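# Fit a spool piece between two spring-loaded pipe ends

## Task

Install the spool piece in the gap between the two pipe ends so that each of its ends is seated fully within the raised ring of the flange opposite it. The pipe ends are on springs and can be drawn back to make room. Use as many of the three arms as you like. Finish by opening the grippers and moving the arms away from the piece.

## Robot and tools

Robots: three identical i2rt Big YAM arms named arm1, arm2 and arm3. Each has six joints, a two-finger gripper and a wrist camera (arm1_cam_wrist, arm2_cam_wrist, arm3_cam_wrist). A fixed room camera, cam_high, looks down on the work area. Foot (base_link) positions in the scene frame, in metres: arm1 at x=+0.553 y=+0.007 z=+0.744, facing -x (it faces its own +x, rotated about 180 degrees); arm2 at x=+0.005 y=+0.646 z=+0.773, facing roughly -y; arm3 at x=-0.005 y=-0.652 z=+0.763, facing roughly +y. The table tops under the arms are at z=+0.720. Reach is about 1.0 m from the joint1 axis.

Frame: one shared scene frame, origin on the floor, +z up, metres. The hand point lies between the finger pads, about 1 cm behind the tips. The fingers point along the hand's +z axis and open and close along its y axis. Reported hand positions can be off, more so at long reach.

Tool move: arguments arm1, arm2, arm3 (each optional, one object per robot) and cameras. A robot you omit receives nothing new but may keep pushing toward an older target. Inside a robot's object:
- joints: absolute joint targets keyed by name. joint1_rad -2.879 to 2.879 (rotation about the foot, positive counter-clockwise from above, 0 points along the foot's facing); joint2_rad 0 to 3.141 (shoulder; 0 is upper arm pointing back, positive lifts it up and forward); joint3_rad 0 to 3.019 (elbow; 0 folded, positive opens); joint4_rad -1.692 to 1.57 (hand pitch, positive tilts fingers up); joint5_rad -1.57 to 1.57 (sideways hand swing, positive to the arm's right); joint6_rad -2.094 to 2.094 (hand roll, positive clockwise viewed from behind); gripper_m 0 to 0.093 (fingertip gap in metres). Done tolerances: ±0.045, ±0.14, ±0.09, ±0.055, ±0.03, ±0.035 rad and ±0.003 m.
- target: an absolute hand pose, a list of seven numbers [x, y, z, qw, qx, qy, qz], position in metres in the scene frame, same form as the printed hand line. The hand travels in a straight line from its current hand_target toward it. With target, joints may only contain gripper_m.
- speed: top path speed in m/s, 0.002 to 0.5, default 0.25; only valid with target. Rotation is capped at twice this value in rad/s.
All motions in one call start together; all hand paths in a call finish together, paced by the slowest. A path lasts 0.5 to 10 s and stops at 10 s even if unfinished; an action never exceeds 15 s. Each step the commanded pose is clipped to within 100 mm and 20 degrees of the measured hand pose, and damped IK favours position over orientation. Expect the hand to lag, wander and sometimes overshoot speed, especially with the arm nearly straight; final errors of a centimetre or more are normal. Paths do not avoid obstacles or other arms. Unknown keys make a call invalid; out-of-range values get it refused, and a refusal or a stop cancels the remaining move, wait and finished_scene calls of that reply.
cameras: list from arm1_cam_wrist, arm2_cam_wrist, arm3_cam_wrist, cam_high, all; omitted or null or ["all"] gives every camera, [] gives none.

Tool wait: seconds (0 to 10) plus optional cameras; commands nothing and returns full state. Tool zoom_image: camera and region [x0, y0, x1, y1] in pixels of that camera's latest image (at most 504 by 504; images are 672x504). Tool finished_scene: scene (the current scene's number); irreversible, and the goal must hold with no robot touching.

Reading results: a move line lists each robot sent a motion with done or its worst status. Robots not named appear under as last shown. joint_status and hand_status: off_target (resting away, may still push); time_out (each joint keeps a nearby target and keeps pushing; resend its reported position to relax it; a loaded joint then sinks); not_followed, joint command not followed or pose unreachable (a safety check withheld the motion, often self or arm collision; the robot may keep trying). on_its_own lists uncommanded behaviour; held at is a target, not a reading. Joint velocities are rad/s (gripper m/s); within noise means stationary. Joint torques are in N m, positive toward larger joint values, and entries 3 and 4 wrap at ±28. hand_target is hidden while hand_status is done. The pictures line gives image order.

Gripper: gripping a rigid part at full force reads up to 0.005 m below the part's width; closed on nothing reads 0.000 to 0.002. Command about 0.005 m under the first-contact reading for a firm grip; open well above the reading to release. Force limit is roughly 50 to 64 N per pad.

Cautions: arms keep pushing on contact and do not stop by themselves; hard pushing overheats motors (MOTOR HOT near 85 °C, fault and collapse at 100 °C, reported as limit_stop_at_motor_heat; resend targets afterwards). Two robots pressing hard together ends the scene; the collision check can react late and ignores fingers, gripper housings and wrist cameras meeting. Never knock objects out of the work area, drop the spool, release it while moving, or slam. Loose objects may get brief random shoves. Move smoothly and economically. The simulation keeps running while you think, holding the last command.

Each tool is called by a JSON object that holds its "method" and its "body", one argument or row to a line.

## Session

{"method": "move", "body": {

}}

Scene clock: 0.00 s.
Joint torques (N m): no reading
Heat: arm1: hottest joint1_rad 29 °C; arm2: hottest joint3_rad 31 °C; arm3: hottest joint3_rad 29 °C.
Joint velocities: within noise
arm1.joint_positions: joint1_rad=-0.453 joint2_rad=+0.576 joint3_rad=+1.345 joint4_rad=-1.500 joint5_rad=+0.191 joint6_rad=-0.064 gripper_m=+0.09396
arm1.joint_status: not commanded
arm1.hand: x=+0.3944 y=+0.1261 z=+1.2419 quat_wxyz=(-0.191, +0.882, -0.223, -0.369) (m; scene frame)
arm1.hand_target: x=+0.3959 y=+0.1254 z=+1.2539 quat_wxyz=(-0.193, +0.876, -0.223, -0.382) (m; scene frame)
arm1.hand_status: not commanded
arm2.joint_positions: joint1_rad=-0.498 joint2_rad=+0.473 joint3_rad=+1.329 joint4_rad=-1.446 joint5_rad=-0.110 joint6_rad=-0.388 gripper_m=+0.09396
arm2.joint_status: not commanded
arm2.hand: x=-0.0668 y=+0.4970 z=+1.2906 quat_wxyz=(-0.196, -0.653, -0.589, +0.435) (m; scene frame)
arm2.hand_target: x=-0.0655 y=+0.4993 z=+1.2990 quat_wxyz=(-0.198, -0.648, -0.586, +0.444) (m; scene frame)
arm2.hand_status: not commanded
arm3.joint_positions: joint1_rad=-0.260 joint2_rad=+0.552 joint3_rad=+1.453 joint4_rad=-1.412 joint5_rad=-0.153 joint6_rad=+0.314 gripper_m=+0.09396
arm3.joint_status: not commanded
arm3.hand: x=+0.0160 y=-0.4744 z=+1.3327 quat_wxyz=(-0.306, +0.441, -0.736, -0.414) (m; scene frame)
arm3.hand_target: x=+0.0150 y=-0.4778 z=+1.3412 quat_wxyz=(-0.313, +0.439, -0.730, -0.420) (m; scene frame)
arm3.hand_status: not commanded
pictures: arm1_cam_wrist, arm2_cam_wrist, arm3_cam_wrist, cam_high

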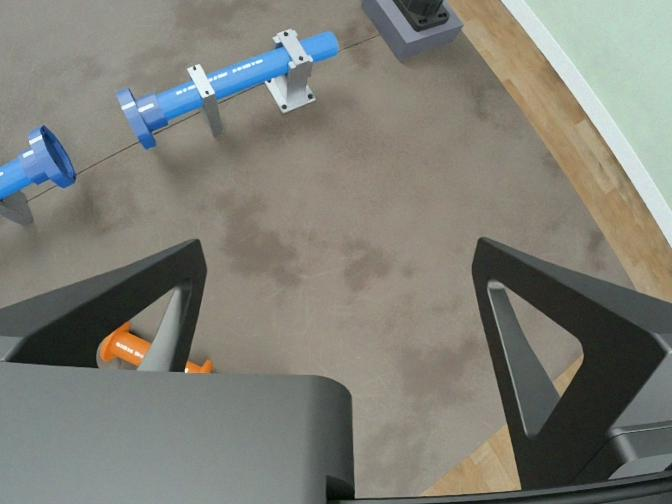

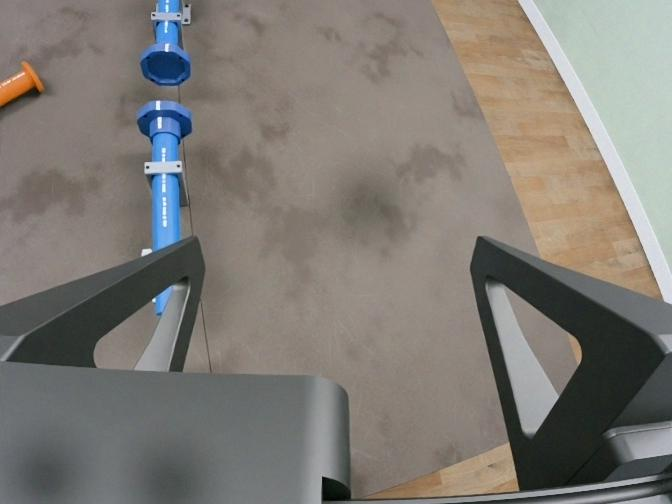

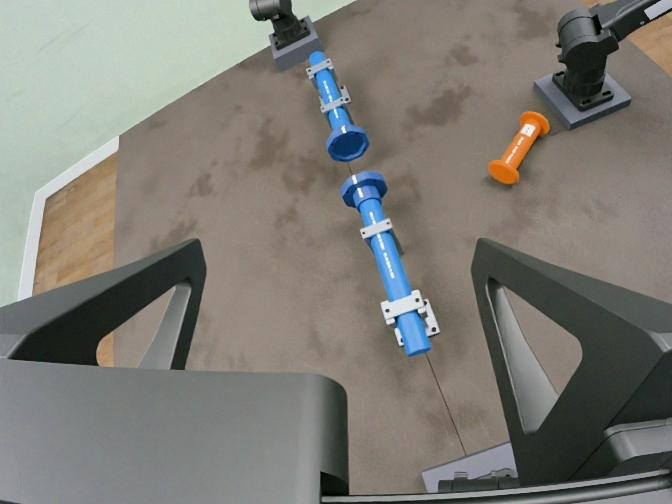

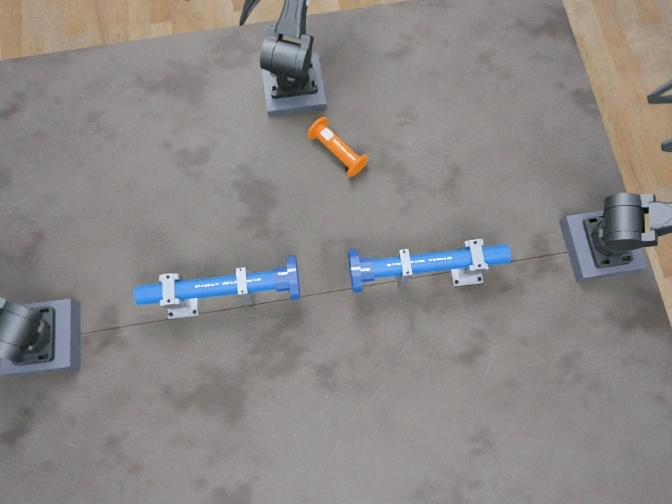

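{"method": "zoom_image", "body": {
  "camera": "cam_high",
  "region": [230, 100, 430, 310]
}}

{"method": "zoom_image", "body": {
  "camera": "arm3_cam_wrist",
  "region": [280, 30, 560, 370]
}}

{"method": "zoom_image", "body": {
  "camera": "arm1_cam_wrist",
  "region": [0, 20, 360, 240]
}}

{"method": "zoom_image", "body": {
  "camera": "cam_high",
  "region": [120, 220, 530, 340]
}}

Scaled by 2.400 from the camera's 672x504 image, which has a finer 960x720 frame.

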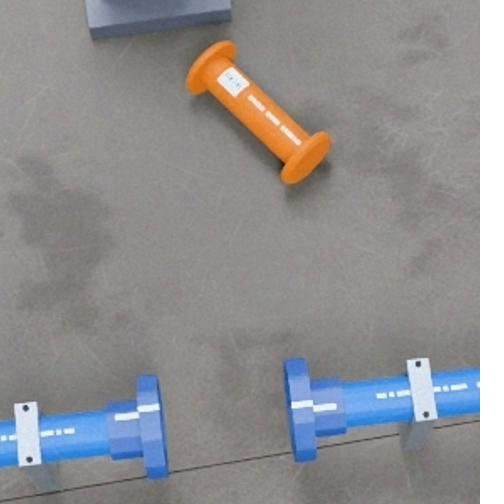

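Scaled by 1.482 from the camera's 672x504 image, which has a finer 960x720 frame.

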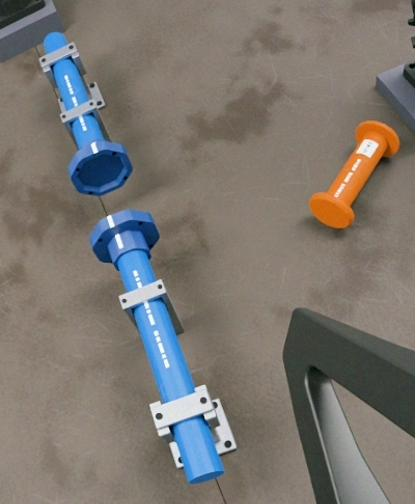

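Scaled by 1.400 from the camera's 672x504 image, which has a finer 960x720 frame.

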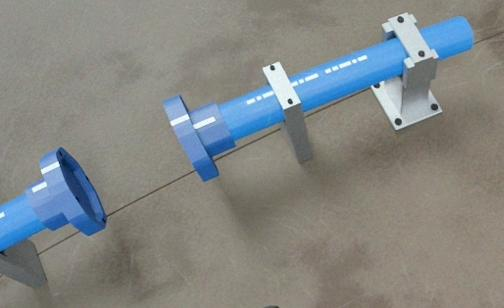

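Scaled by 1.229 from the camera's 672x504 image, which has a finer 960x720 frame.

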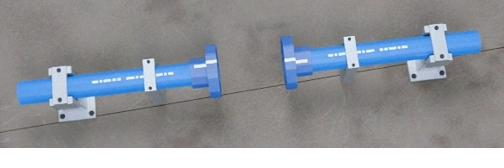

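{"method": "move", "body": {
  "arm1": {"target":[0.358,-0.084,0.92,0,0.9588,0.284,0]},
  "arm2": {"target":[0.039,0.252,1.0,0,0.7297,0.6838,0]},
  "arm3": {"target":[0.008,-0.236,1.0,0,0.6839,-0.7296,0]}
}}

Scene clock: 51.33 s.
Joint torques (N m): arm1=[-0.15 -2.02 8.91 1.01 -0.09 -0.05] | arm2=[2.14 -8.35 12.67 0.53 -0.11 0.16] | arm3=[0.26 -8.06 13.39 0.8 0.01 -0.09]
Heat: arm1: hottest joint3_rad 31 °C; arm2: hottest joint3_rad 36 °C; arm3: hottest joint3_rad 33 °C.
move: arm1 done; arm2 off_target; arm3 off_target
arm1.joint_positions: joint1_rad=+0.450 joint2_rad=+0.889 joint3_rad=+0.762 joint4_rad=-1.461 joint5_rad=+0.002 joint6_rad=-0.124 gripper_m=+0.09396
arm1.hand: x=+0.3618 y=-0.0799 z=+0.9180 quat_wxyz=(-0.002, +0.962, +0.274, +0.007) (m; scene frame)
arm1.hand_target: x=+0.3581 y=-0.0840 z=+0.9201 quat_wxyz=(+0.000, +0.959, +0.284, +0.000) (m; scene frame)
arm1.hand_status: done (0.006 m and 1.5 deg from the pose sent, 0.386 m and 77.1 deg at the start)
arm2.joint_positions: joint1_rad=+0.122 joint2_rad=+1.379 joint3_rad=+1.218 joint4_rad=-1.463 joint5_rad=+0.000 joint6_rad=+0.140 gripper_m=+0.09396
arm2.hand: x=+0.0323 y=+0.2687 z=+0.9856 quat_wxyz=(+0.017, -0.730, -0.683, -0.012) (m; scene frame)
arm2.hand_target: x=+0.0390 y=+0.2530 z=+0.9999 quat_wxyz=(+0.000, -0.730, -0.684, +0.000) (m; scene frame)
arm2.hand_status: off_target (0.023 m and 2.4 deg from the pose sent, 0.395 m and 57.0 deg at the start)
arm3.joint_positions: joint1_rad=-0.040 joint2_rad=+1.438 joint3_rad=+1.298 joint4_rad=-1.478 joint5_rad=-0.009 joint6_rad=+0.039 gripper_m=+0.09396
arm3.hand: x=+0.0128 y=-0.2495 z=+0.9849 quat_wxyz=(+0.012, +0.675, -0.738, +0.010) (m; scene frame)
arm3.hand_target: x=+0.0080 y=-0.2367 z=+1.0000 quat_wxyz=(+0.000, +0.684, -0.730, +0.000) (m; scene frame)
arm3.hand_status: off_target (0.021 m and 2.3 deg from the pose sent, 0.410 m and 66.1 deg at the start)
pictures: arm1_cam_wrist, arm2_cam_wrist, arm3_cam_wrist, cam_high
camera_calibration:
arm1_cam_wrist: T_world_to_cam=[[-0.526029, 0.850448, -0.00560521, 0.26505], [0.684661, 0.427376, 0.590414, -0.750441], [0.504512, 0.306737, -0.807081, 0.707851], [0, 0, 0, 1]]
arm2_cam_wrist: T_world_to_cam=[[-0.997182, 0.0743149, 0.0102853, 0.00445997], [0.0645114, 0.77938, 0.623222, -0.820411], [0.0382986, 0.622129, -0.781977, 0.723199], [0, 0, 0, 1]]
arm3_cam_wrist: T_world_to_cam=[[0.995993, -0.0894305, -0.000530427, -0.0345166], [-0.0707708, -0.791777, 0.606696, -0.788607], [-0.0546771, -0.604228, -0.794934, 0.75686], [0, 0, 0, 1]]

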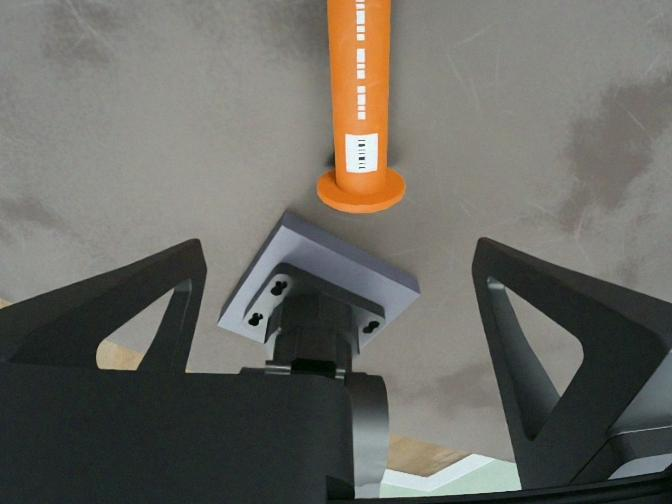

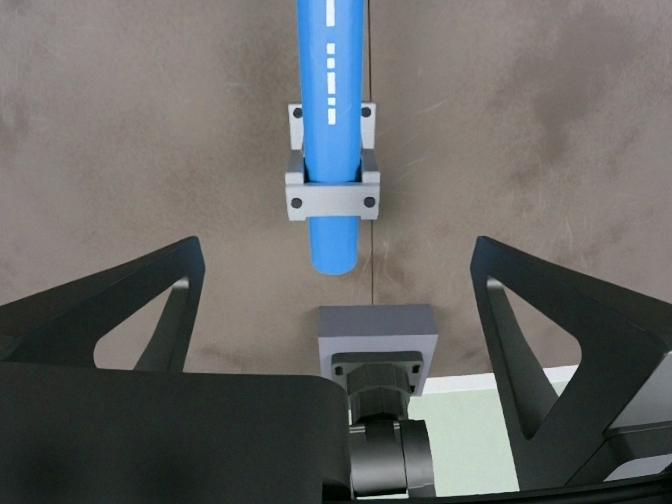

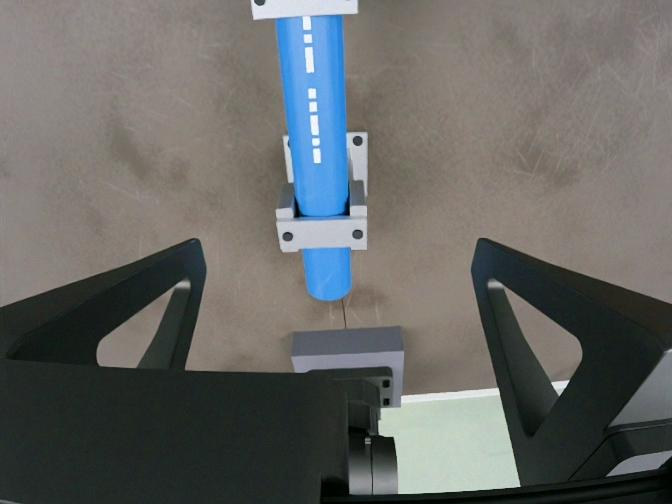

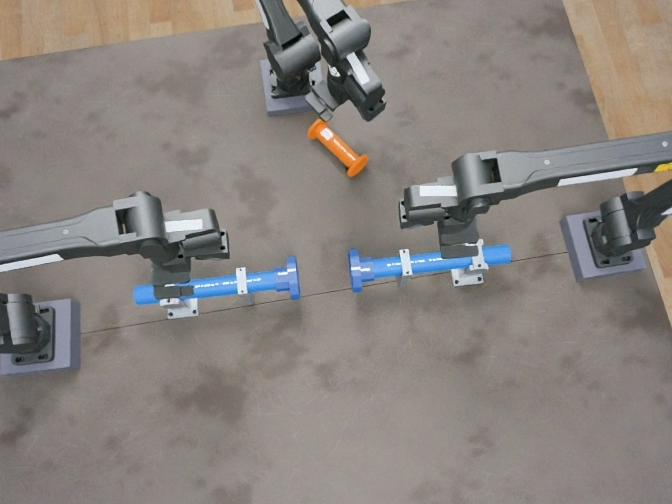

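{"method": "move", "body": {
  "arm1": {"target":[0.349,-0.084,0.754,0,0.9558,0.294,0],"speed":0.15},
  "arm2": {"target":[0.042,0.232,0.848,0,0.7297,0.6838,0],"speed":0.15},
  "arm3": {"target":[0.0,-0.230,0.848,0,0.6839,-0.7296,0],"speed":0.15}
}}

Scene clock: 73.07 s.
Joint torques (N m): arm1=[-1.32 -3.08 6.69 1.02 -0.09 -0.05] | arm2=[2.08 -9.64 7.3 0.83 -0.07 0.16] | arm3=[0.32 -9.17 8.2 1.14 -0.01 0.1]
move: arm1 done; arm2 done; arm3 done
arm1.joint_positions: joint1_rad=+0.449 joint2_rad=+1.160 joint3_rad=+0.448 joint4_rad=-0.869 joint5_rad=+0.002 joint6_rad=-0.162 gripper_m=+0.09396
arm1.hand: x=+0.3533 y=-0.0836 z=+0.7544 quat_wxyz=(-0.002, +0.957, +0.292, +0.004) (m; scene frame)
arm1.hand_target: x=+0.3490 y=-0.0840 z=+0.7541 quat_wxyz=(+0.000, +0.956, +0.294, +0.000) (m; scene frame)
arm1.hand_status: done (0.004 m and 0.6 deg from the pose sent, 0.165 m and 2.6 deg at the start)
arm2.joint_positions: joint1_rad=+0.126 joint2_rad=+1.553 joint3_rad=+1.043 joint4_rad=-1.062 joint5_rad=+0.000 joint6_rad=+0.144 gripper_m=+0.09396
arm2.hand: x=+0.0362 y=+0.2315 z=+0.8556 quat_wxyz=(-0.003, -0.731, -0.683, +0.004) (m; scene frame)
arm2.hand_target: x=+0.0418 y=+0.2322 z=+0.8481 quat_wxyz=(+0.000, -0.730, -0.684, +0.000) (m; scene frame)
arm2.hand_status: done (0.010 m and 0.6 deg from the pose sent, 0.143 m and 2.4 deg at the start)
arm3.joint_positions: joint1_rad=-0.019 joint2_rad=+1.561 joint3_rad=+1.075 joint4_rad=-1.091 joint5_rad=-0.008 joint6_rad=+0.041 gripper_m=+0.09396
arm3.hand: x=+0.0058 y=-0.2309 z=+0.8544 quat_wxyz=(-0.002, +0.682, -0.731, -0.003) (m; scene frame)
arm3.hand_target: x=+0.0001 y=-0.2301 z=+0.8482 quat_wxyz=(+0.000, +0.684, -0.730, +0.000) (m; scene frame)
arm3.hand_status: done (0.009 m and 0.5 deg from the pose sent, 0.139 m and 2.3 deg at the start)
pictures: arm1_cam_wrist, arm2_cam_wrist, arm3_cam_wrist, cam_high
camera_calibration:
arm1_cam_wrist: T_world_to_cam=[[-0.557165, 0.830386, -0.00502644, 0.271631], [0.672053, 0.454467, 0.584641, -0.635383], [0.487762, 0.322363, -0.811277, 0.591631], [0, 0, 0, 1]]
arm2_cam_wrist: T_world_to_cam=[[-0.997189, 0.0748943, 0.00225551, 0.0191525], [0.0622096, 0.810768, 0.582053, -0.682601], [0.0417638, 0.580557, -0.813148, 0.680733], [0, 0, 0, 1]]
arm3_cam_wrist: T_world_to_cam=[[0.997509, -0.0705172, -0.00147582, -0.020822], [-0.0568736, -0.816536, 0.574486, -0.673462], [-0.0417162, -0.572971, -0.818513, 0.691267], [0, 0, 0, 1]]

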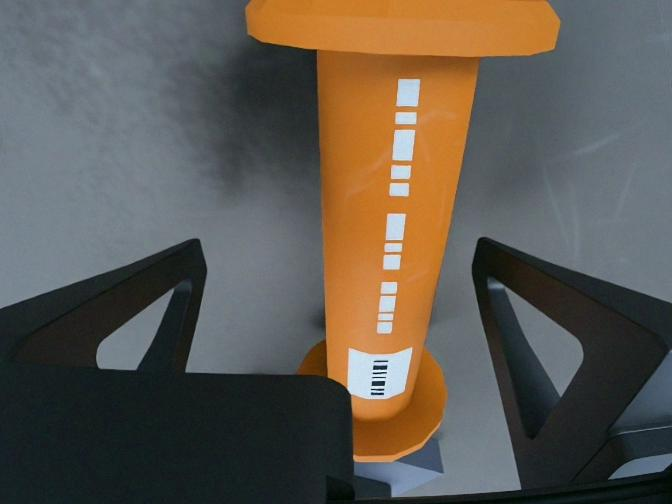

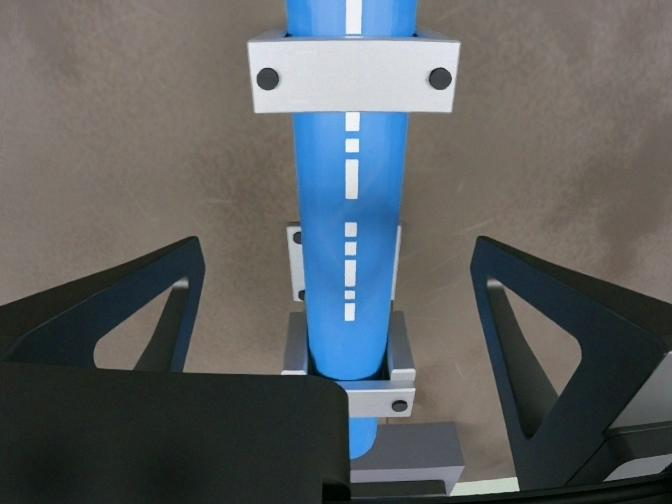

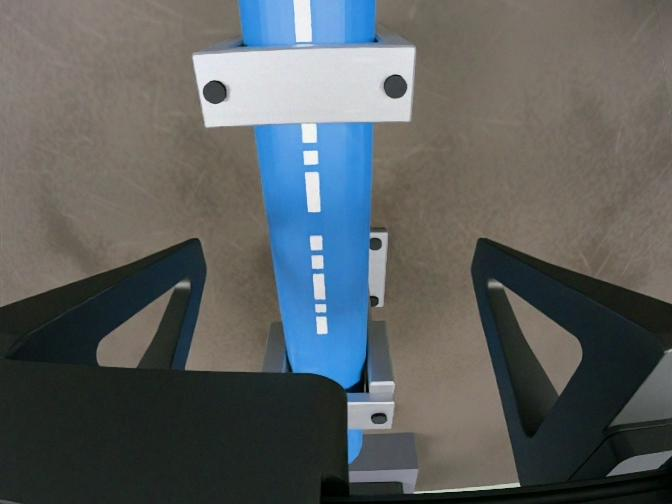

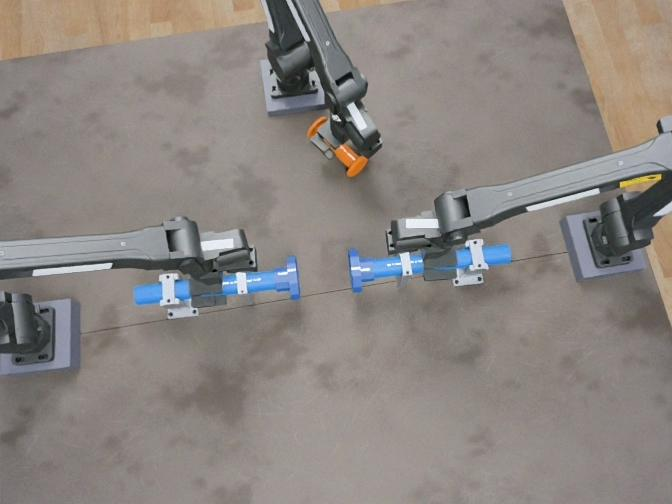

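{"method": "move", "body": {
  "arm1": {"target":[0.343,-0.076,0.752,0,0.9538,0.300,0],"speed":0.1},
  "arm2": {"target":[0.039,0.231,0.836,0,0.7297,0.6838,0],"speed":0.1},
  "arm3": {"target":[-0.006,-0.229,0.836,0,0.6839,-0.7296,0],"speed":0.1},
  "cameras": ["arm1_cam_wrist"]
}}

{"method": "move", "body": {
  "arm1": {"joints":{"gripper_m":0.020}},
  "arm2": {"joints":{"gripper_m":0.025}},
  "arm3": {"joints":{"gripper_m":0.025}}
}}

Scene clock: 83.27 s.
move: arm1 done; arm2 done; arm3 done
arm1.hand_status: done (0.006 m and 0.7 deg from the pose sent, 0.013 m and 1.1 deg at the start)
arm2.hand_status: done (0.010 m and 0.9 deg from the pose sent, 0.020 m and 0.6 deg at the start)
arm3.hand_status: done (0.010 m and 0.8 deg from the pose sent, 0.022 m and 0.5 deg at the start)
pictures: arm1_cam_wrist
camera_calibration:
arm1_cam_wrist: T_world_to_cam=[[-0.566928, 0.823745, -0.00616211, 0.265788], [0.66499, 0.462057, 0.586765, -0.632972], [0.486191, 0.328555, -0.809734, 0.588861], [0, 0, 0, 1]]

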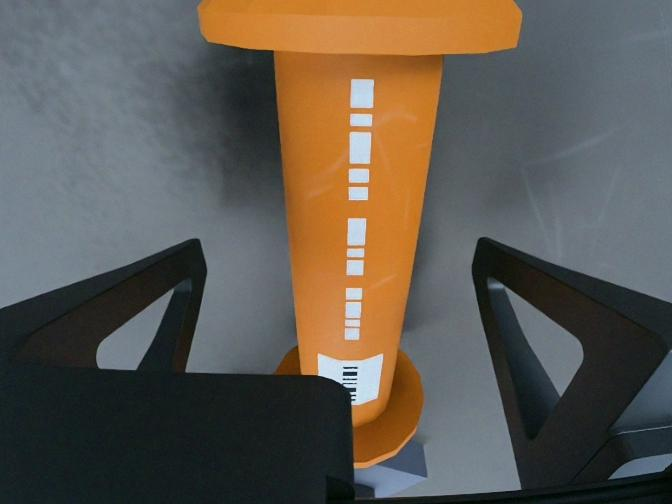

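Scene clock: 84.13 s.
Joint torques (N m): arm1=[-1.14 -3.14 6.83 1.02 -0.09 -0.04] | arm2=[1.55 -9.47 6.98 0.84 -0.07 0.1] | arm3=[0.44 -8.18 7.8 0.94 0.01 0.05]
move: arm1 off_target; arm2 done; arm3 done
arm1.joint_positions: joint1_rad=+0.404 joint2_rad=+1.174 joint3_rad=+0.448 joint4_rad=-0.858 joint5_rad=+0.002 joint6_rad=-0.218 gripper_m=+0.03530
arm1.joint_status: gripper_m off_target (ended at +0.03532, target +0.02000)
arm1.hand: x=+0.3484 y=-0.0750 z=+0.7517 quat_wxyz=(-0.002, +0.955, +0.297, +0.005) (m; scene frame)
arm2.joint_positions: joint1_rad=+0.126 joint2_rad=+1.569 joint3_rad=+1.032 joint4_rad=-1.029 joint5_rad=+0.000 joint6_rad=+0.144 gripper_m=+0.02513
arm2.joint_status: all done
arm2.hand: x=+0.0365 y=+0.2292 z=+0.8458 quat_wxyz=(-0.005, -0.731, -0.683, +0.006) (m; scene frame)
arm3.joint_positions: joint1_rad=-0.001 joint2_rad=+1.576 joint3_rad=+1.063 joint4_rad=-1.058 joint5_rad=-0.009 joint6_rad=+0.055 gripper_m=+0.02519
arm3.joint_status: all done
arm3.hand: x=-0.0017 y=-0.2285 z=+0.8445 quat_wxyz=(-0.004, +0.684, -0.730, -0.006) (m; scene frame)
pictures: arm1_cam_wrist, arm2_cam_wrist, arm3_cam_wrist, cam_high
camera_calibration:
arm1_cam_wrist: T_world_to_cam=[[-0.566615, 0.82396, -0.0060912, 0.265375], [0.66537, 0.461893, 0.586462, -0.632861], [0.486035, 0.328246, -0.809954, 0.589079], [0, 0, 0, 1]]
arm2_cam_wrist: T_world_to_cam=[[-0.997219, 0.074509, 0.00134265, 0.0205138], [0.0616203, 0.814319, 0.577137, -0.671708], [0.0419085, 0.575615, -0.816646, 0.678169], [0, 0, 0, 1]]
arm3_cam_wrist: T_world_to_cam=[[0.997799, -0.0662827, -0.00202097, -0.0117095], [-0.0533151, -0.819965, 0.569925, -0.663106], [-0.0394333, -0.568562, -0.821694, 0.687875], [0, 0, 0, 1]]

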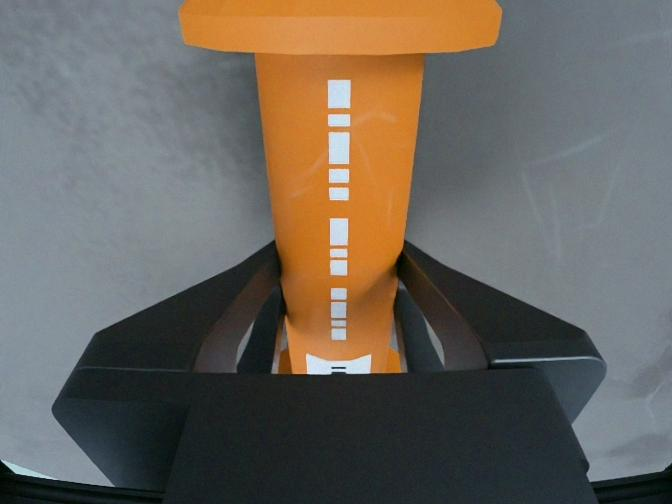

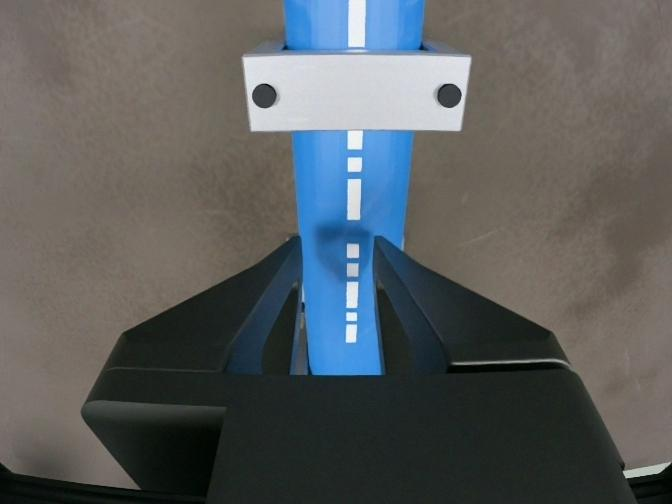

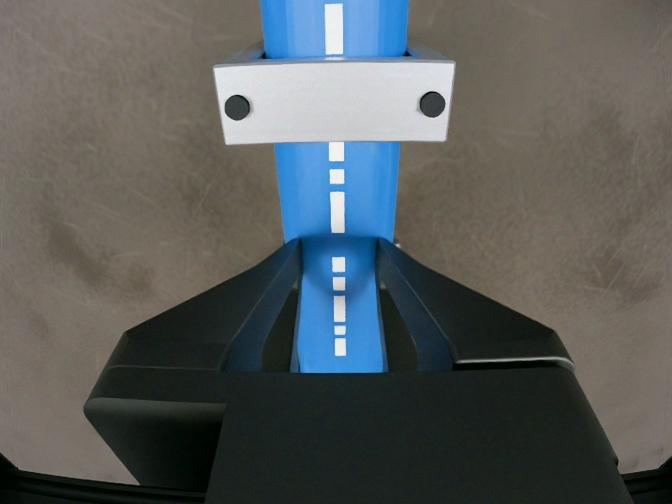

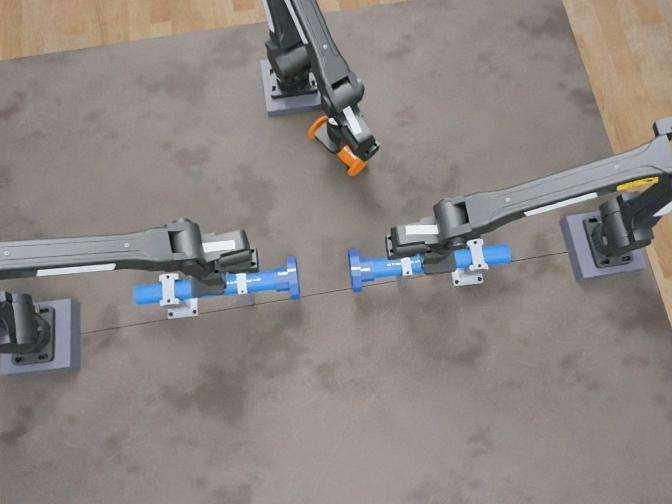

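{"method": "move", "body": {
  "arm1": {"target":[0.343,-0.076,0.94,0,0.9538,0.300,0],"speed":0.2},
  "arm2": {"joints":{"gripper_m":0.093}},
  "arm3": {"joints":{"gripper_m":0.093}},
  "cameras": ["arm1_cam_wrist"]
}}

{"method": "move", "body": {
  "arm1": {"target":[0.024,0.008,0.93,0,0.7314,0.6820,0],"speed":0.2},
  "arm2": {"target":[0.0375,0.231,0.811,0,0.7297,0.6838,0],"speed":0.1},
  "arm3": {"target":[-0.006,-0.229,0.811,0,0.6839,-0.7296,0],"speed":0.1},
  "cameras": ["arm1_cam_wrist"]
}}

{"method": "move", "body": {
  "arm2": {"joints":{"gripper_m":0.032}},
  "arm3": {"joints":{"gripper_m":0.032}}
}}

{"method": "zoom_image", "body": {
  "camera": "cam_high",
  "region": [180, 180, 480, 340]
}}

Scene clock: 99.97 s.
move: arm1 off_target; arm2 done; arm3 done
arm1.hand_status: off_target (0.031 m and 3.6 deg from the pose sent, 0.188 m and 0.7 deg at the start)
arm2.joint_status: all done
arm3.joint_status: all done
pictures: arm1_cam_wrist
camera_calibration:
arm1_cam_wrist: T_world_to_cam=[[-0.566345, 0.823986, -0.0173416, 0.278968], [0.635816, 0.450206, 0.626939, -0.763731], [0.524396, 0.344038, -0.778875, 0.67298], [0, 0, 0, 1]]

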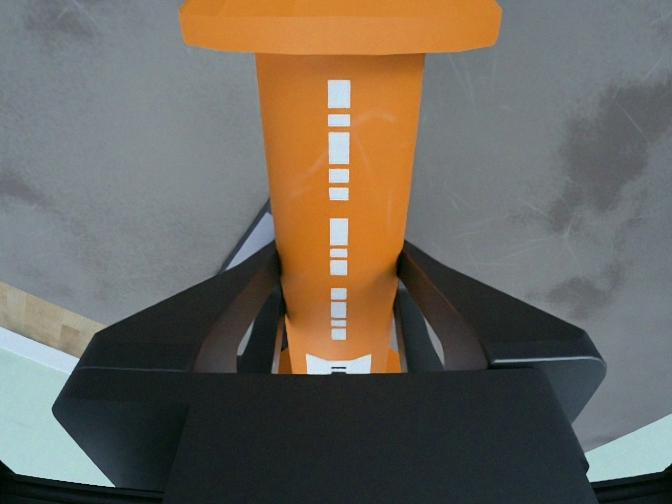

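Scene clock: 103.17 s.
move: arm1 off_target; arm2 off_target; arm3 off_target
arm1.hand_status: off_target (0.032 m and 3.3 deg from the pose sent, 0.344 m and 51.5 deg at the start)
arm2.hand_status: off_target (0.011 m and 1.1 deg from the pose sent, 0.035 m and 0.9 deg at the start)
arm3.hand_status: off_target (0.011 m and 0.9 deg from the pose sent, 0.034 m and 0.8 deg at the start)
pictures: arm1_cam_wrist
camera_calibration:
arm1_cam_wrist: T_world_to_cam=[[-0.994992, 0.0782676, -0.0621701, 0.100278], [0.0273887, 0.811662, 0.583485, -0.528011], [0.0961291, 0.57886, -0.809741, 0.849979], [0, 0, 0, 1]]

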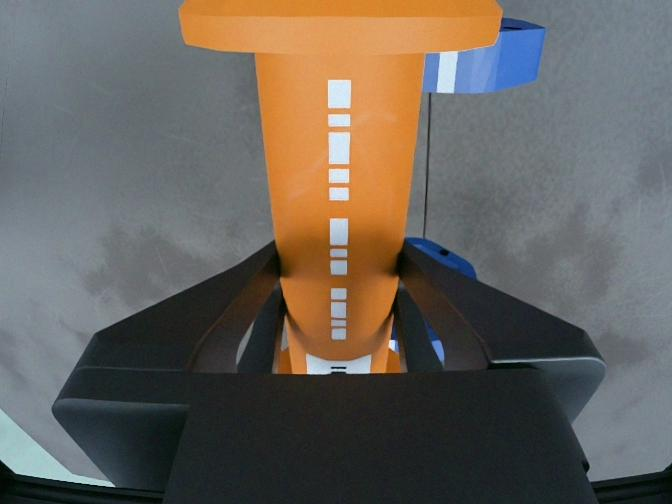

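Scene clock: 103.87 s.
Joint torques (N m): arm1=[-1.14 -13.74 12.93 -0.14 -0.17 -0.06] | arm2=[1.73 -9.52 6.69 0.84 -0.64 0.07] | arm3=[0.67 -8.35 7.42 0.98 -0.06 0.11]
move: arm2 off_target; arm3 off_target
arm1.joint_positions: joint1_rad=+0.025 joint2_rad=+1.742 joint3_rad=+1.509 joint4_rad=-1.397 joint5_rad=+0.004 joint6_rad=-1.488 gripper_m=+0.03530
arm1.hand: x=+0.0432 y=+0.0052 z=+0.9041 quat_wxyz=(+0.018, +0.733, +0.679, +0.022) (m; scene frame)
arm2.joint_positions: joint1_rad=+0.120 joint2_rad=+1.606 joint3_rad=+1.001 joint4_rad=-0.960 joint5_rad=+0.013 joint6_rad=+0.144 gripper_m=+0.03888
arm2.joint_status: gripper_m off_target (ended at +0.03891, target +0.03200)
arm2.hand: x=+0.0319 y=+0.2284 z=+0.8213 quat_wxyz=(-0.002, -0.733, -0.681, +0.011) (m; scene frame)
arm3.joint_positions: joint1_rad=-0.001 joint2_rad=+1.611 joint3_rad=+1.033 joint4_rad=-0.990 joint5_rad=-0.009 joint6_rad=+0.055 gripper_m=+0.03820
arm3.joint_status: gripper_m off_target (ended at +0.03824, target +0.03200)
arm3.hand: x=-0.0016 y=-0.2273 z=+0.8207 quat_wxyz=(-0.005, +0.683, -0.730, -0.007) (m; scene frame)
pictures: arm1_cam_wrist, arm2_cam_wrist, arm3_cam_wrist, cam_high
camera_calibration:
arm1_cam_wrist: T_world_to_cam=[[-0.995002, 0.0775045, -0.0629669, 0.101079], [0.0263395, 0.811926, 0.583165, -0.527522], [0.0963224, 0.578592, -0.80991, 0.850008], [0, 0, 0, 1]]
arm2_cam_wrist: T_world_to_cam=[[-0.996668, 0.0804324, 0.0135513, 0.00465106], [0.0735934, 0.815113, 0.574608, -0.655071], [0.0351713, 0.57369, -0.818317, 0.660829], [0, 0, 0, 1]]
arm3_cam_wrist: T_world_to_cam=[[0.997775, -0.0666374, -0.0021967, -0.0117805], [-0.0536276, -0.821681, 0.567419, -0.646915], [-0.0396163, -0.566039, -0.823426, 0.670998], [0, 0, 0, 1]]

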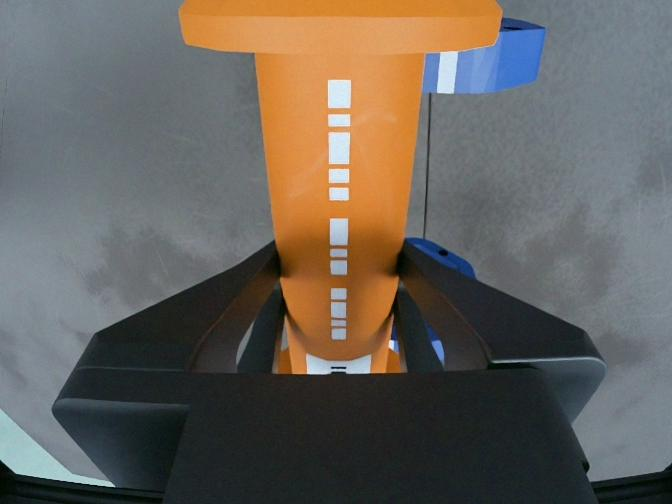

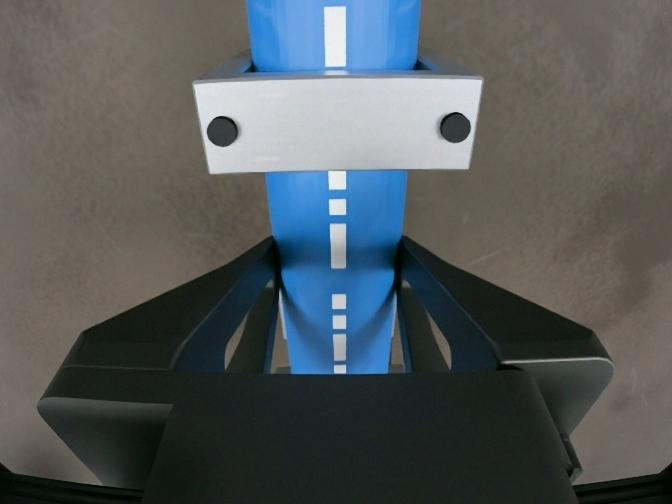

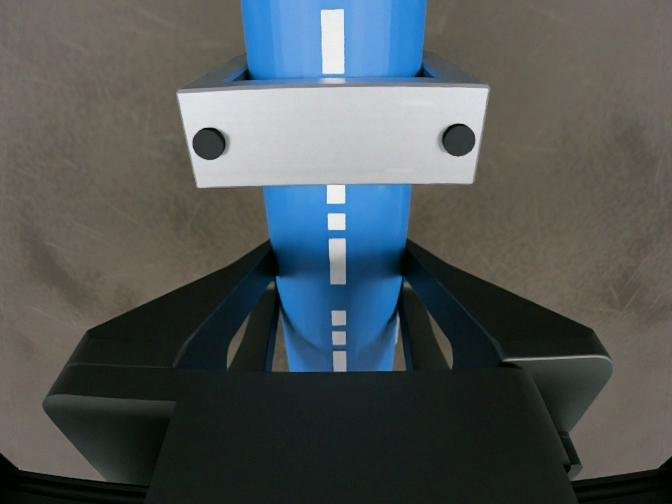

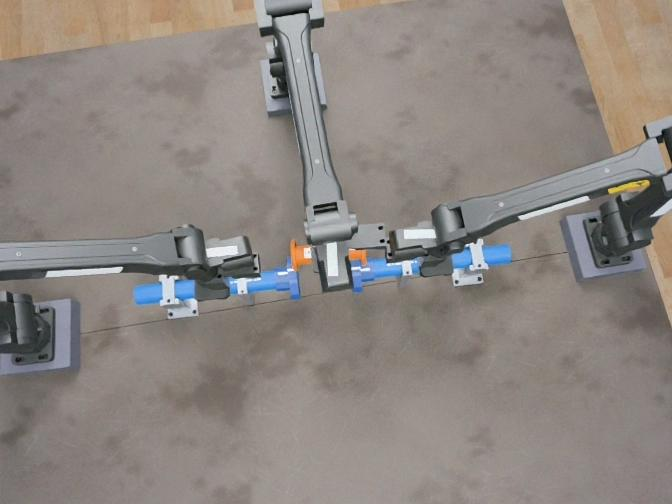

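Scaled by 1.680 from the camera's 672x504 image, which has a finer 960x720 frame.

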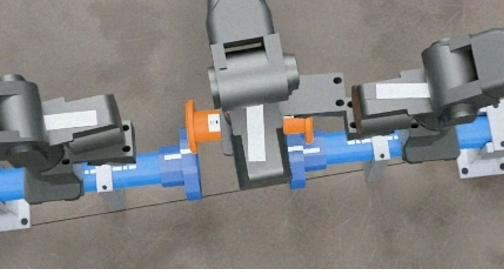

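{"method": "move", "body": {
  "arm1": {"target":[-0.003,0.008,0.945,0,0.7314,0.6820,0],"speed":0.1},
  "arm2": {"target":[0.0397,0.266,0.811,0,0.7297,0.6838,0],"speed":0.05},
  "arm3": {"target":[-0.0083,-0.264,0.811,0,0.6839,-0.7296,0],"speed":0.05}
}}

{"method": "zoom_image", "body": {
  "camera": "cam_high",
  "region": [180, 180, 480, 340]
}}

Scene clock: 110.57 s.
Joint torques (N m): arm1=[-1.14 -14.74 13.18 -0.14 -0.16 -0.06] | arm2=[2.55 -11.28 3.84 -0.64 -0.59 0.17] | arm3=[0.56 -9.93 4.56 -0.16 0.01 0.11]
Heat: arm1: hottest joint3_rad 36 °C; arm2: hottest joint3_rad 38 °C; arm3: hottest joint3_rad 35 °C.
move: arm1 off_target; arm2 off_target; arm3 off_target
arm1.joint_positions: joint1_rad=+0.025 joint2_rad=+1.809 joint3_rad=+1.638 joint4_rad=-1.461 joint5_rad=+0.004 joint6_rad=-1.488 gripper_m=+0.03530
arm1.hand: x=+0.0150 y=+0.0051 z=+0.9179 quat_wxyz=(+0.019, +0.733, +0.679, +0.023) (m; scene frame)
arm1.hand_target: x=-0.0014 y=+0.0079 z=+0.9452 quat_wxyz=(-0.001, +0.731, +0.682, +0.000) (m; scene frame)
arm1.hand_status: off_target (0.033 m and 3.4 deg from the pose sent, 0.062 m and 3.3 deg at the start)
arm2.joint_positions: joint1_rad=+0.121 joint2_rad=+1.558 joint3_rad=+0.939 joint4_rad=-0.898 joint5_rad=+0.012 joint6_rad=+0.144 gripper_m=+0.03888
arm2.hand: x=+0.0316 y=+0.2378 z=+0.8204 quat_wxyz=(-0.021, -0.732, -0.680, +0.026) (m; scene frame)
arm2.hand_target: x=+0.0389 y=+0.2652 z=+0.8111 quat_wxyz=(+0.000, -0.730, -0.684, +0.000) (m; scene frame)
arm2.hand_status: off_target (0.031 m and 3.8 deg from the pose sent, 0.040 m and 1.4 deg at the start)
arm3.joint_positions: joint1_rad=+0.000 joint2_rad=+1.564 joint3_rad=+0.971 joint4_rad=-0.932 joint5_rad=-0.007 joint6_rad=+0.055 gripper_m=+0.03820
arm3.hand: x=-0.0019 y=-0.2374 z=+0.8195 quat_wxyz=(-0.020, +0.684, -0.729, -0.022) (m; scene frame)
arm3.hand_target: x=-0.0076 y=-0.2632 z=+0.8109 quat_wxyz=(+0.000, +0.684, -0.730, +0.000) (m; scene frame)
arm3.hand_status: off_target (0.029 m and 3.4 deg from the pose sent, 0.039 m and 0.9 deg at the start)
pictures: arm1_cam_wrist, arm2_cam_wrist, arm3_cam_wrist, cam_high
camera_calibration:
arm1_cam_wrist: T_world_to_cam=[[-0.994904, 0.0775042, -0.0644843, 0.0753046], [0.0254489, 0.811921, 0.583212, -0.534713], [0.0975576, 0.578599, -0.809756, 0.863819], [0, 0, 0, 1]]
arm2_cam_wrist: T_world_to_cam=[[-0.99675, 0.0803552, 0.00561873, 0.0100484], [0.0708606, 0.841529, 0.535544, -0.63642], [0.0383054, 0.534202, -0.844488, 0.685479], [0, 0, 0, 1]]
arm3_cam_wrist: T_world_to_cam=[[0.99787, -0.0651386, -0.00346327, -0.0106861], [-0.0533576, -0.845633, 0.531092, -0.630535], [-0.0375232, -0.529776, -0.847307, 0.692477], [0, 0, 0, 1]]

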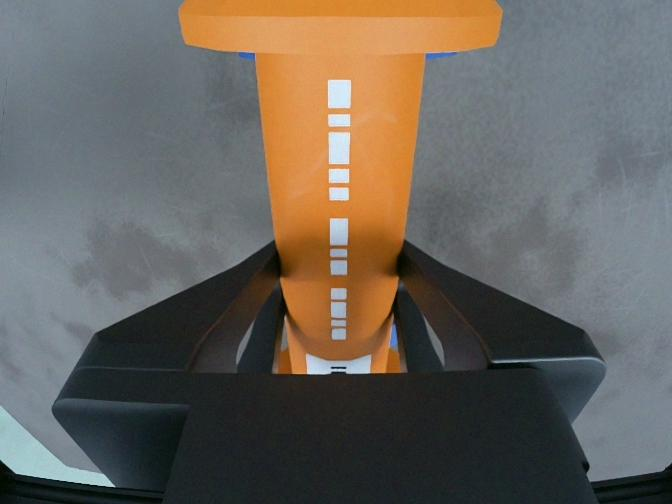

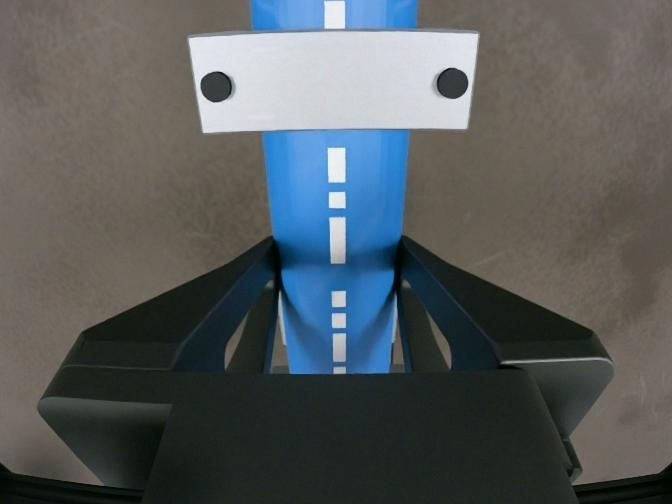

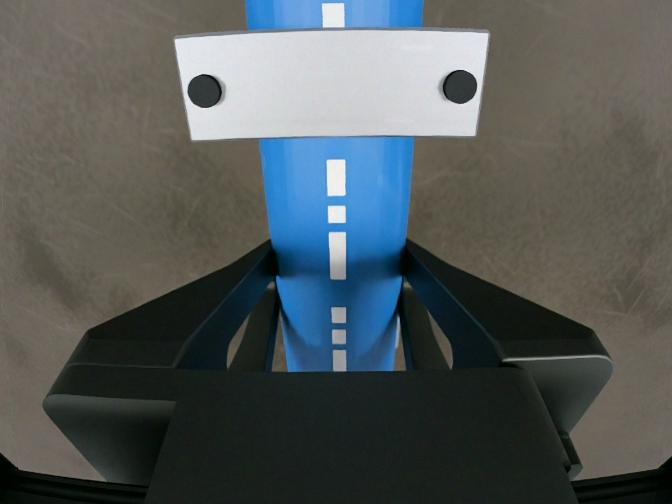

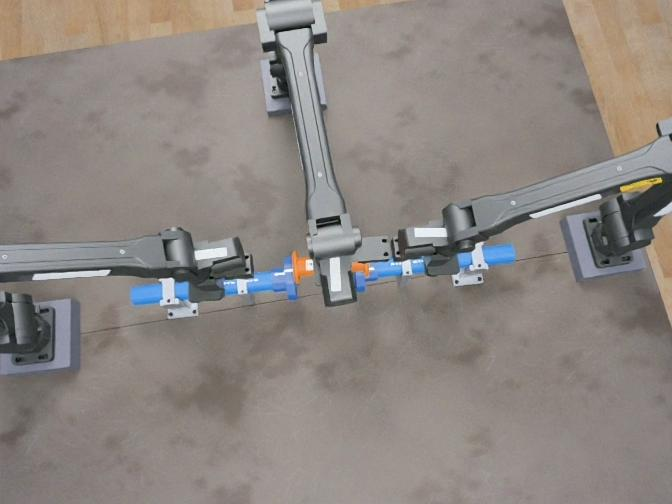

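Scaled by 1.680 from the camera's 672x504 image, which has a finer 960x720 frame.

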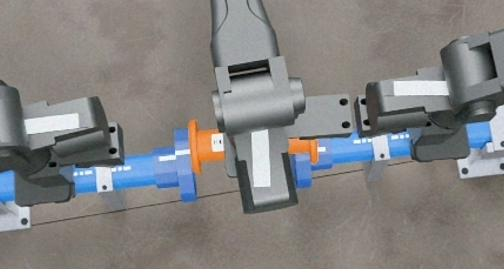

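{"method": "move", "body": {
  "arm1": {"target":[-0.003,0.020,0.945,0,0.7314,0.6820,0],"speed":0.1},
  "arm2": {"target":[0.0425,0.298,0.811,0,0.7297,0.6838,0],"speed":0.05},
  "arm3": {"target":[-0.0110,-0.296,0.811,0,0.6839,-0.7296,0],"speed":0.05}
}}

{"method": "zoom_image", "body": {
  "camera": "cam_high",
  "region": [230, 220, 430, 320]
}}

Scene clock: 121.53 s.
Joint torques (N m): arm1=[-1.14 -14.74 13.2 -0.16 -0.16 -0.05] | arm2=[3.08 -11.99 2.11 -2.17 -0.72 0.26] | arm3=[0.79 -11.4 2.69 -1.8 -0.04 0.16]
move: arm1 off_target; arm2 off_target; arm3 off_target
arm1.joint_positions: joint1_rad=+0.003 joint2_rad=+1.809 joint3_rad=+1.638 joint4_rad=-1.461 joint5_rad=+0.004 joint6_rad=-1.509 gripper_m=+0.03530
arm1.hand: x=+0.0151 y=+0.0168 z=+0.9179 quat_wxyz=(+0.019, +0.734, +0.679, +0.022) (m; scene frame)
arm1.hand_target: x=-0.0014 y=+0.0199 z=+0.9452 quat_wxyz=(-0.001, +0.731, +0.682, +0.000) (m; scene frame)
arm1.hand_status: off_target (0.033 m and 3.4 deg from the pose sent, 0.036 m and 3.4 deg at the start)
arm2.joint_positions: joint1_rad=+0.126 joint2_rad=+1.506 joint3_rad=+0.878 joint4_rad=-0.841 joint5_rad=+0.016 joint6_rad=+0.148 gripper_m=+0.03888
arm2.hand: x=+0.0323 y=+0.2480 z=+0.8212 quat_wxyz=(-0.038, -0.731, -0.680, +0.042) (m; scene frame)
arm2.hand_target: x=+0.0405 y=+0.2947 z=+0.8104 quat_wxyz=(+0.001, -0.730, -0.683, +0.001) (m; scene frame)
arm2.hand_status: off_target (0.052 m and 6.5 deg from the pose sent, 0.062 m and 3.8 deg at the start)
arm3.joint_positions: joint1_rad=+0.006 joint2_rad=+1.514 joint3_rad=+0.912 joint4_rad=-0.876 joint5_rad=-0.005 joint6_rad=+0.056 gripper_m=+0.03820
arm3.hand: x=-0.0043 y=-0.2470 z=+0.8200 quat_wxyz=(-0.037, +0.685, -0.726, -0.038) (m; scene frame)
arm3.hand_target: x=-0.0099 y=-0.2927 z=+0.8102 quat_wxyz=(-0.001, +0.684, -0.729, +0.001) (m; scene frame)
arm3.hand_status: off_target (0.050 m and 6.1 deg from the pose sent, 0.060 m and 3.4 deg at the start)
pictures: arm1_cam_wrist, arm2_cam_wrist, arm3_cam_wrist, cam_high
camera_calibration:
arm1_cam_wrist: T_world_to_cam=[[-0.994838, 0.078216, -0.0646547, 0.0746197], [0.0260568, 0.81265, 0.582169, -0.54328], [0.0980766, 0.577479, -0.810493, 0.857718], [0, 0, 0, 1]]
arm2_cam_wrist: T_world_to_cam=[[-0.996878, 0.0789165, 0.00255442, 0.0128779], [0.0698492, 0.86633, 0.494563, -0.617913], [0.0368162, 0.493198, -0.869138, 0.711074], [0, 0, 0, 1]]
arm3_cam_wrist: T_world_to_cam=[[0.998243, -0.0591077, -0.00413277, -0.00687548], [-0.0494631, -0.869697, 0.491101, -0.612171], [-0.0326221, -0.490034, -0.871093, 0.717107], [0, 0, 0, 1]]

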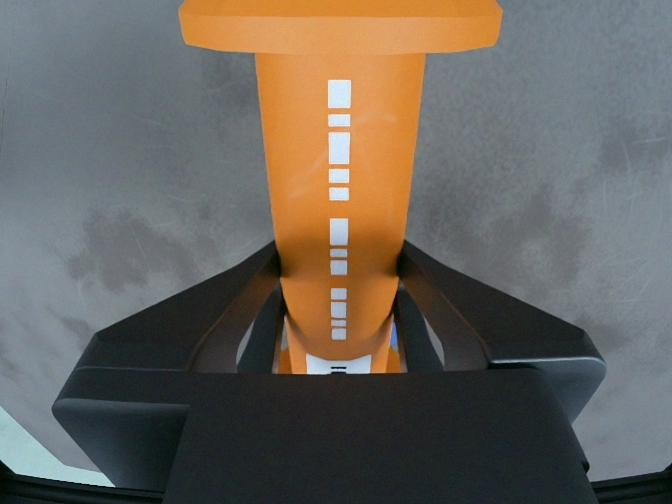

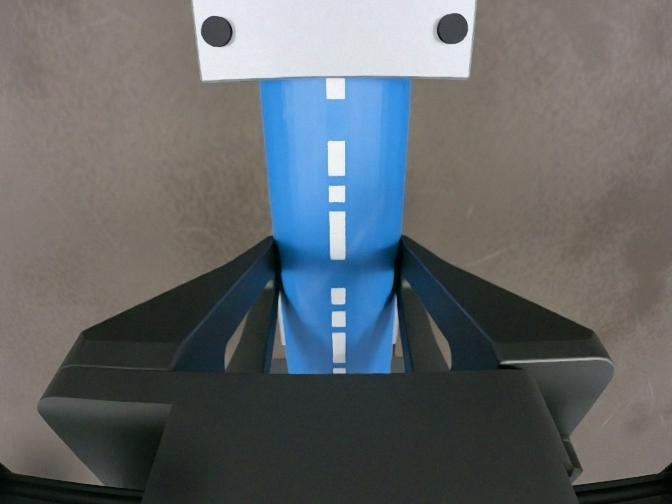

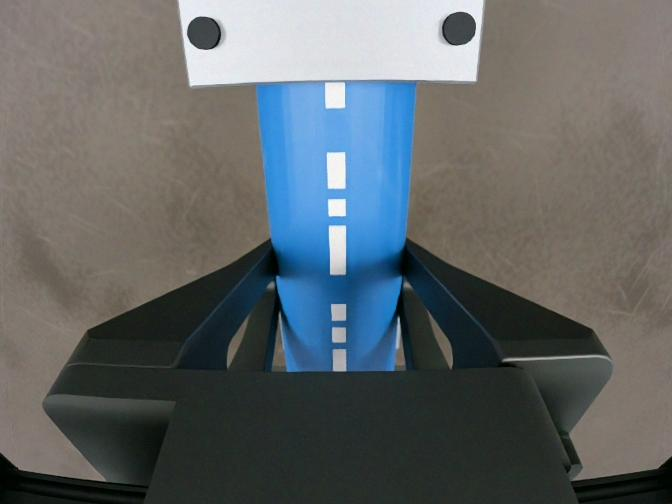

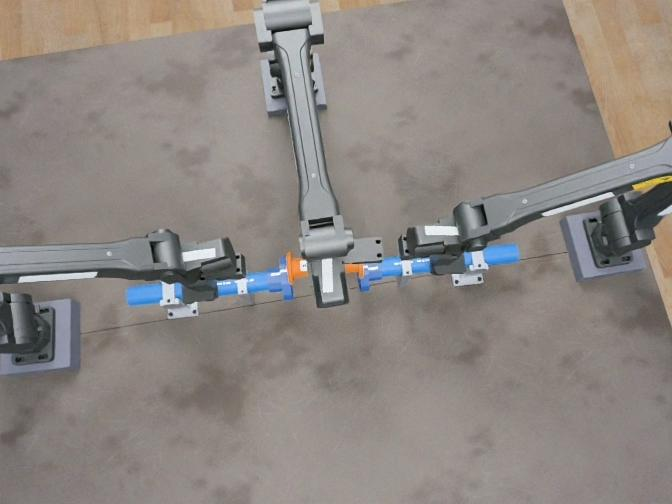

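Scaled by 2.520 from the camera's 672x504 image, which has a finer 960x720 frame.

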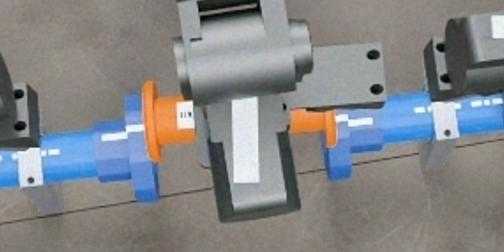

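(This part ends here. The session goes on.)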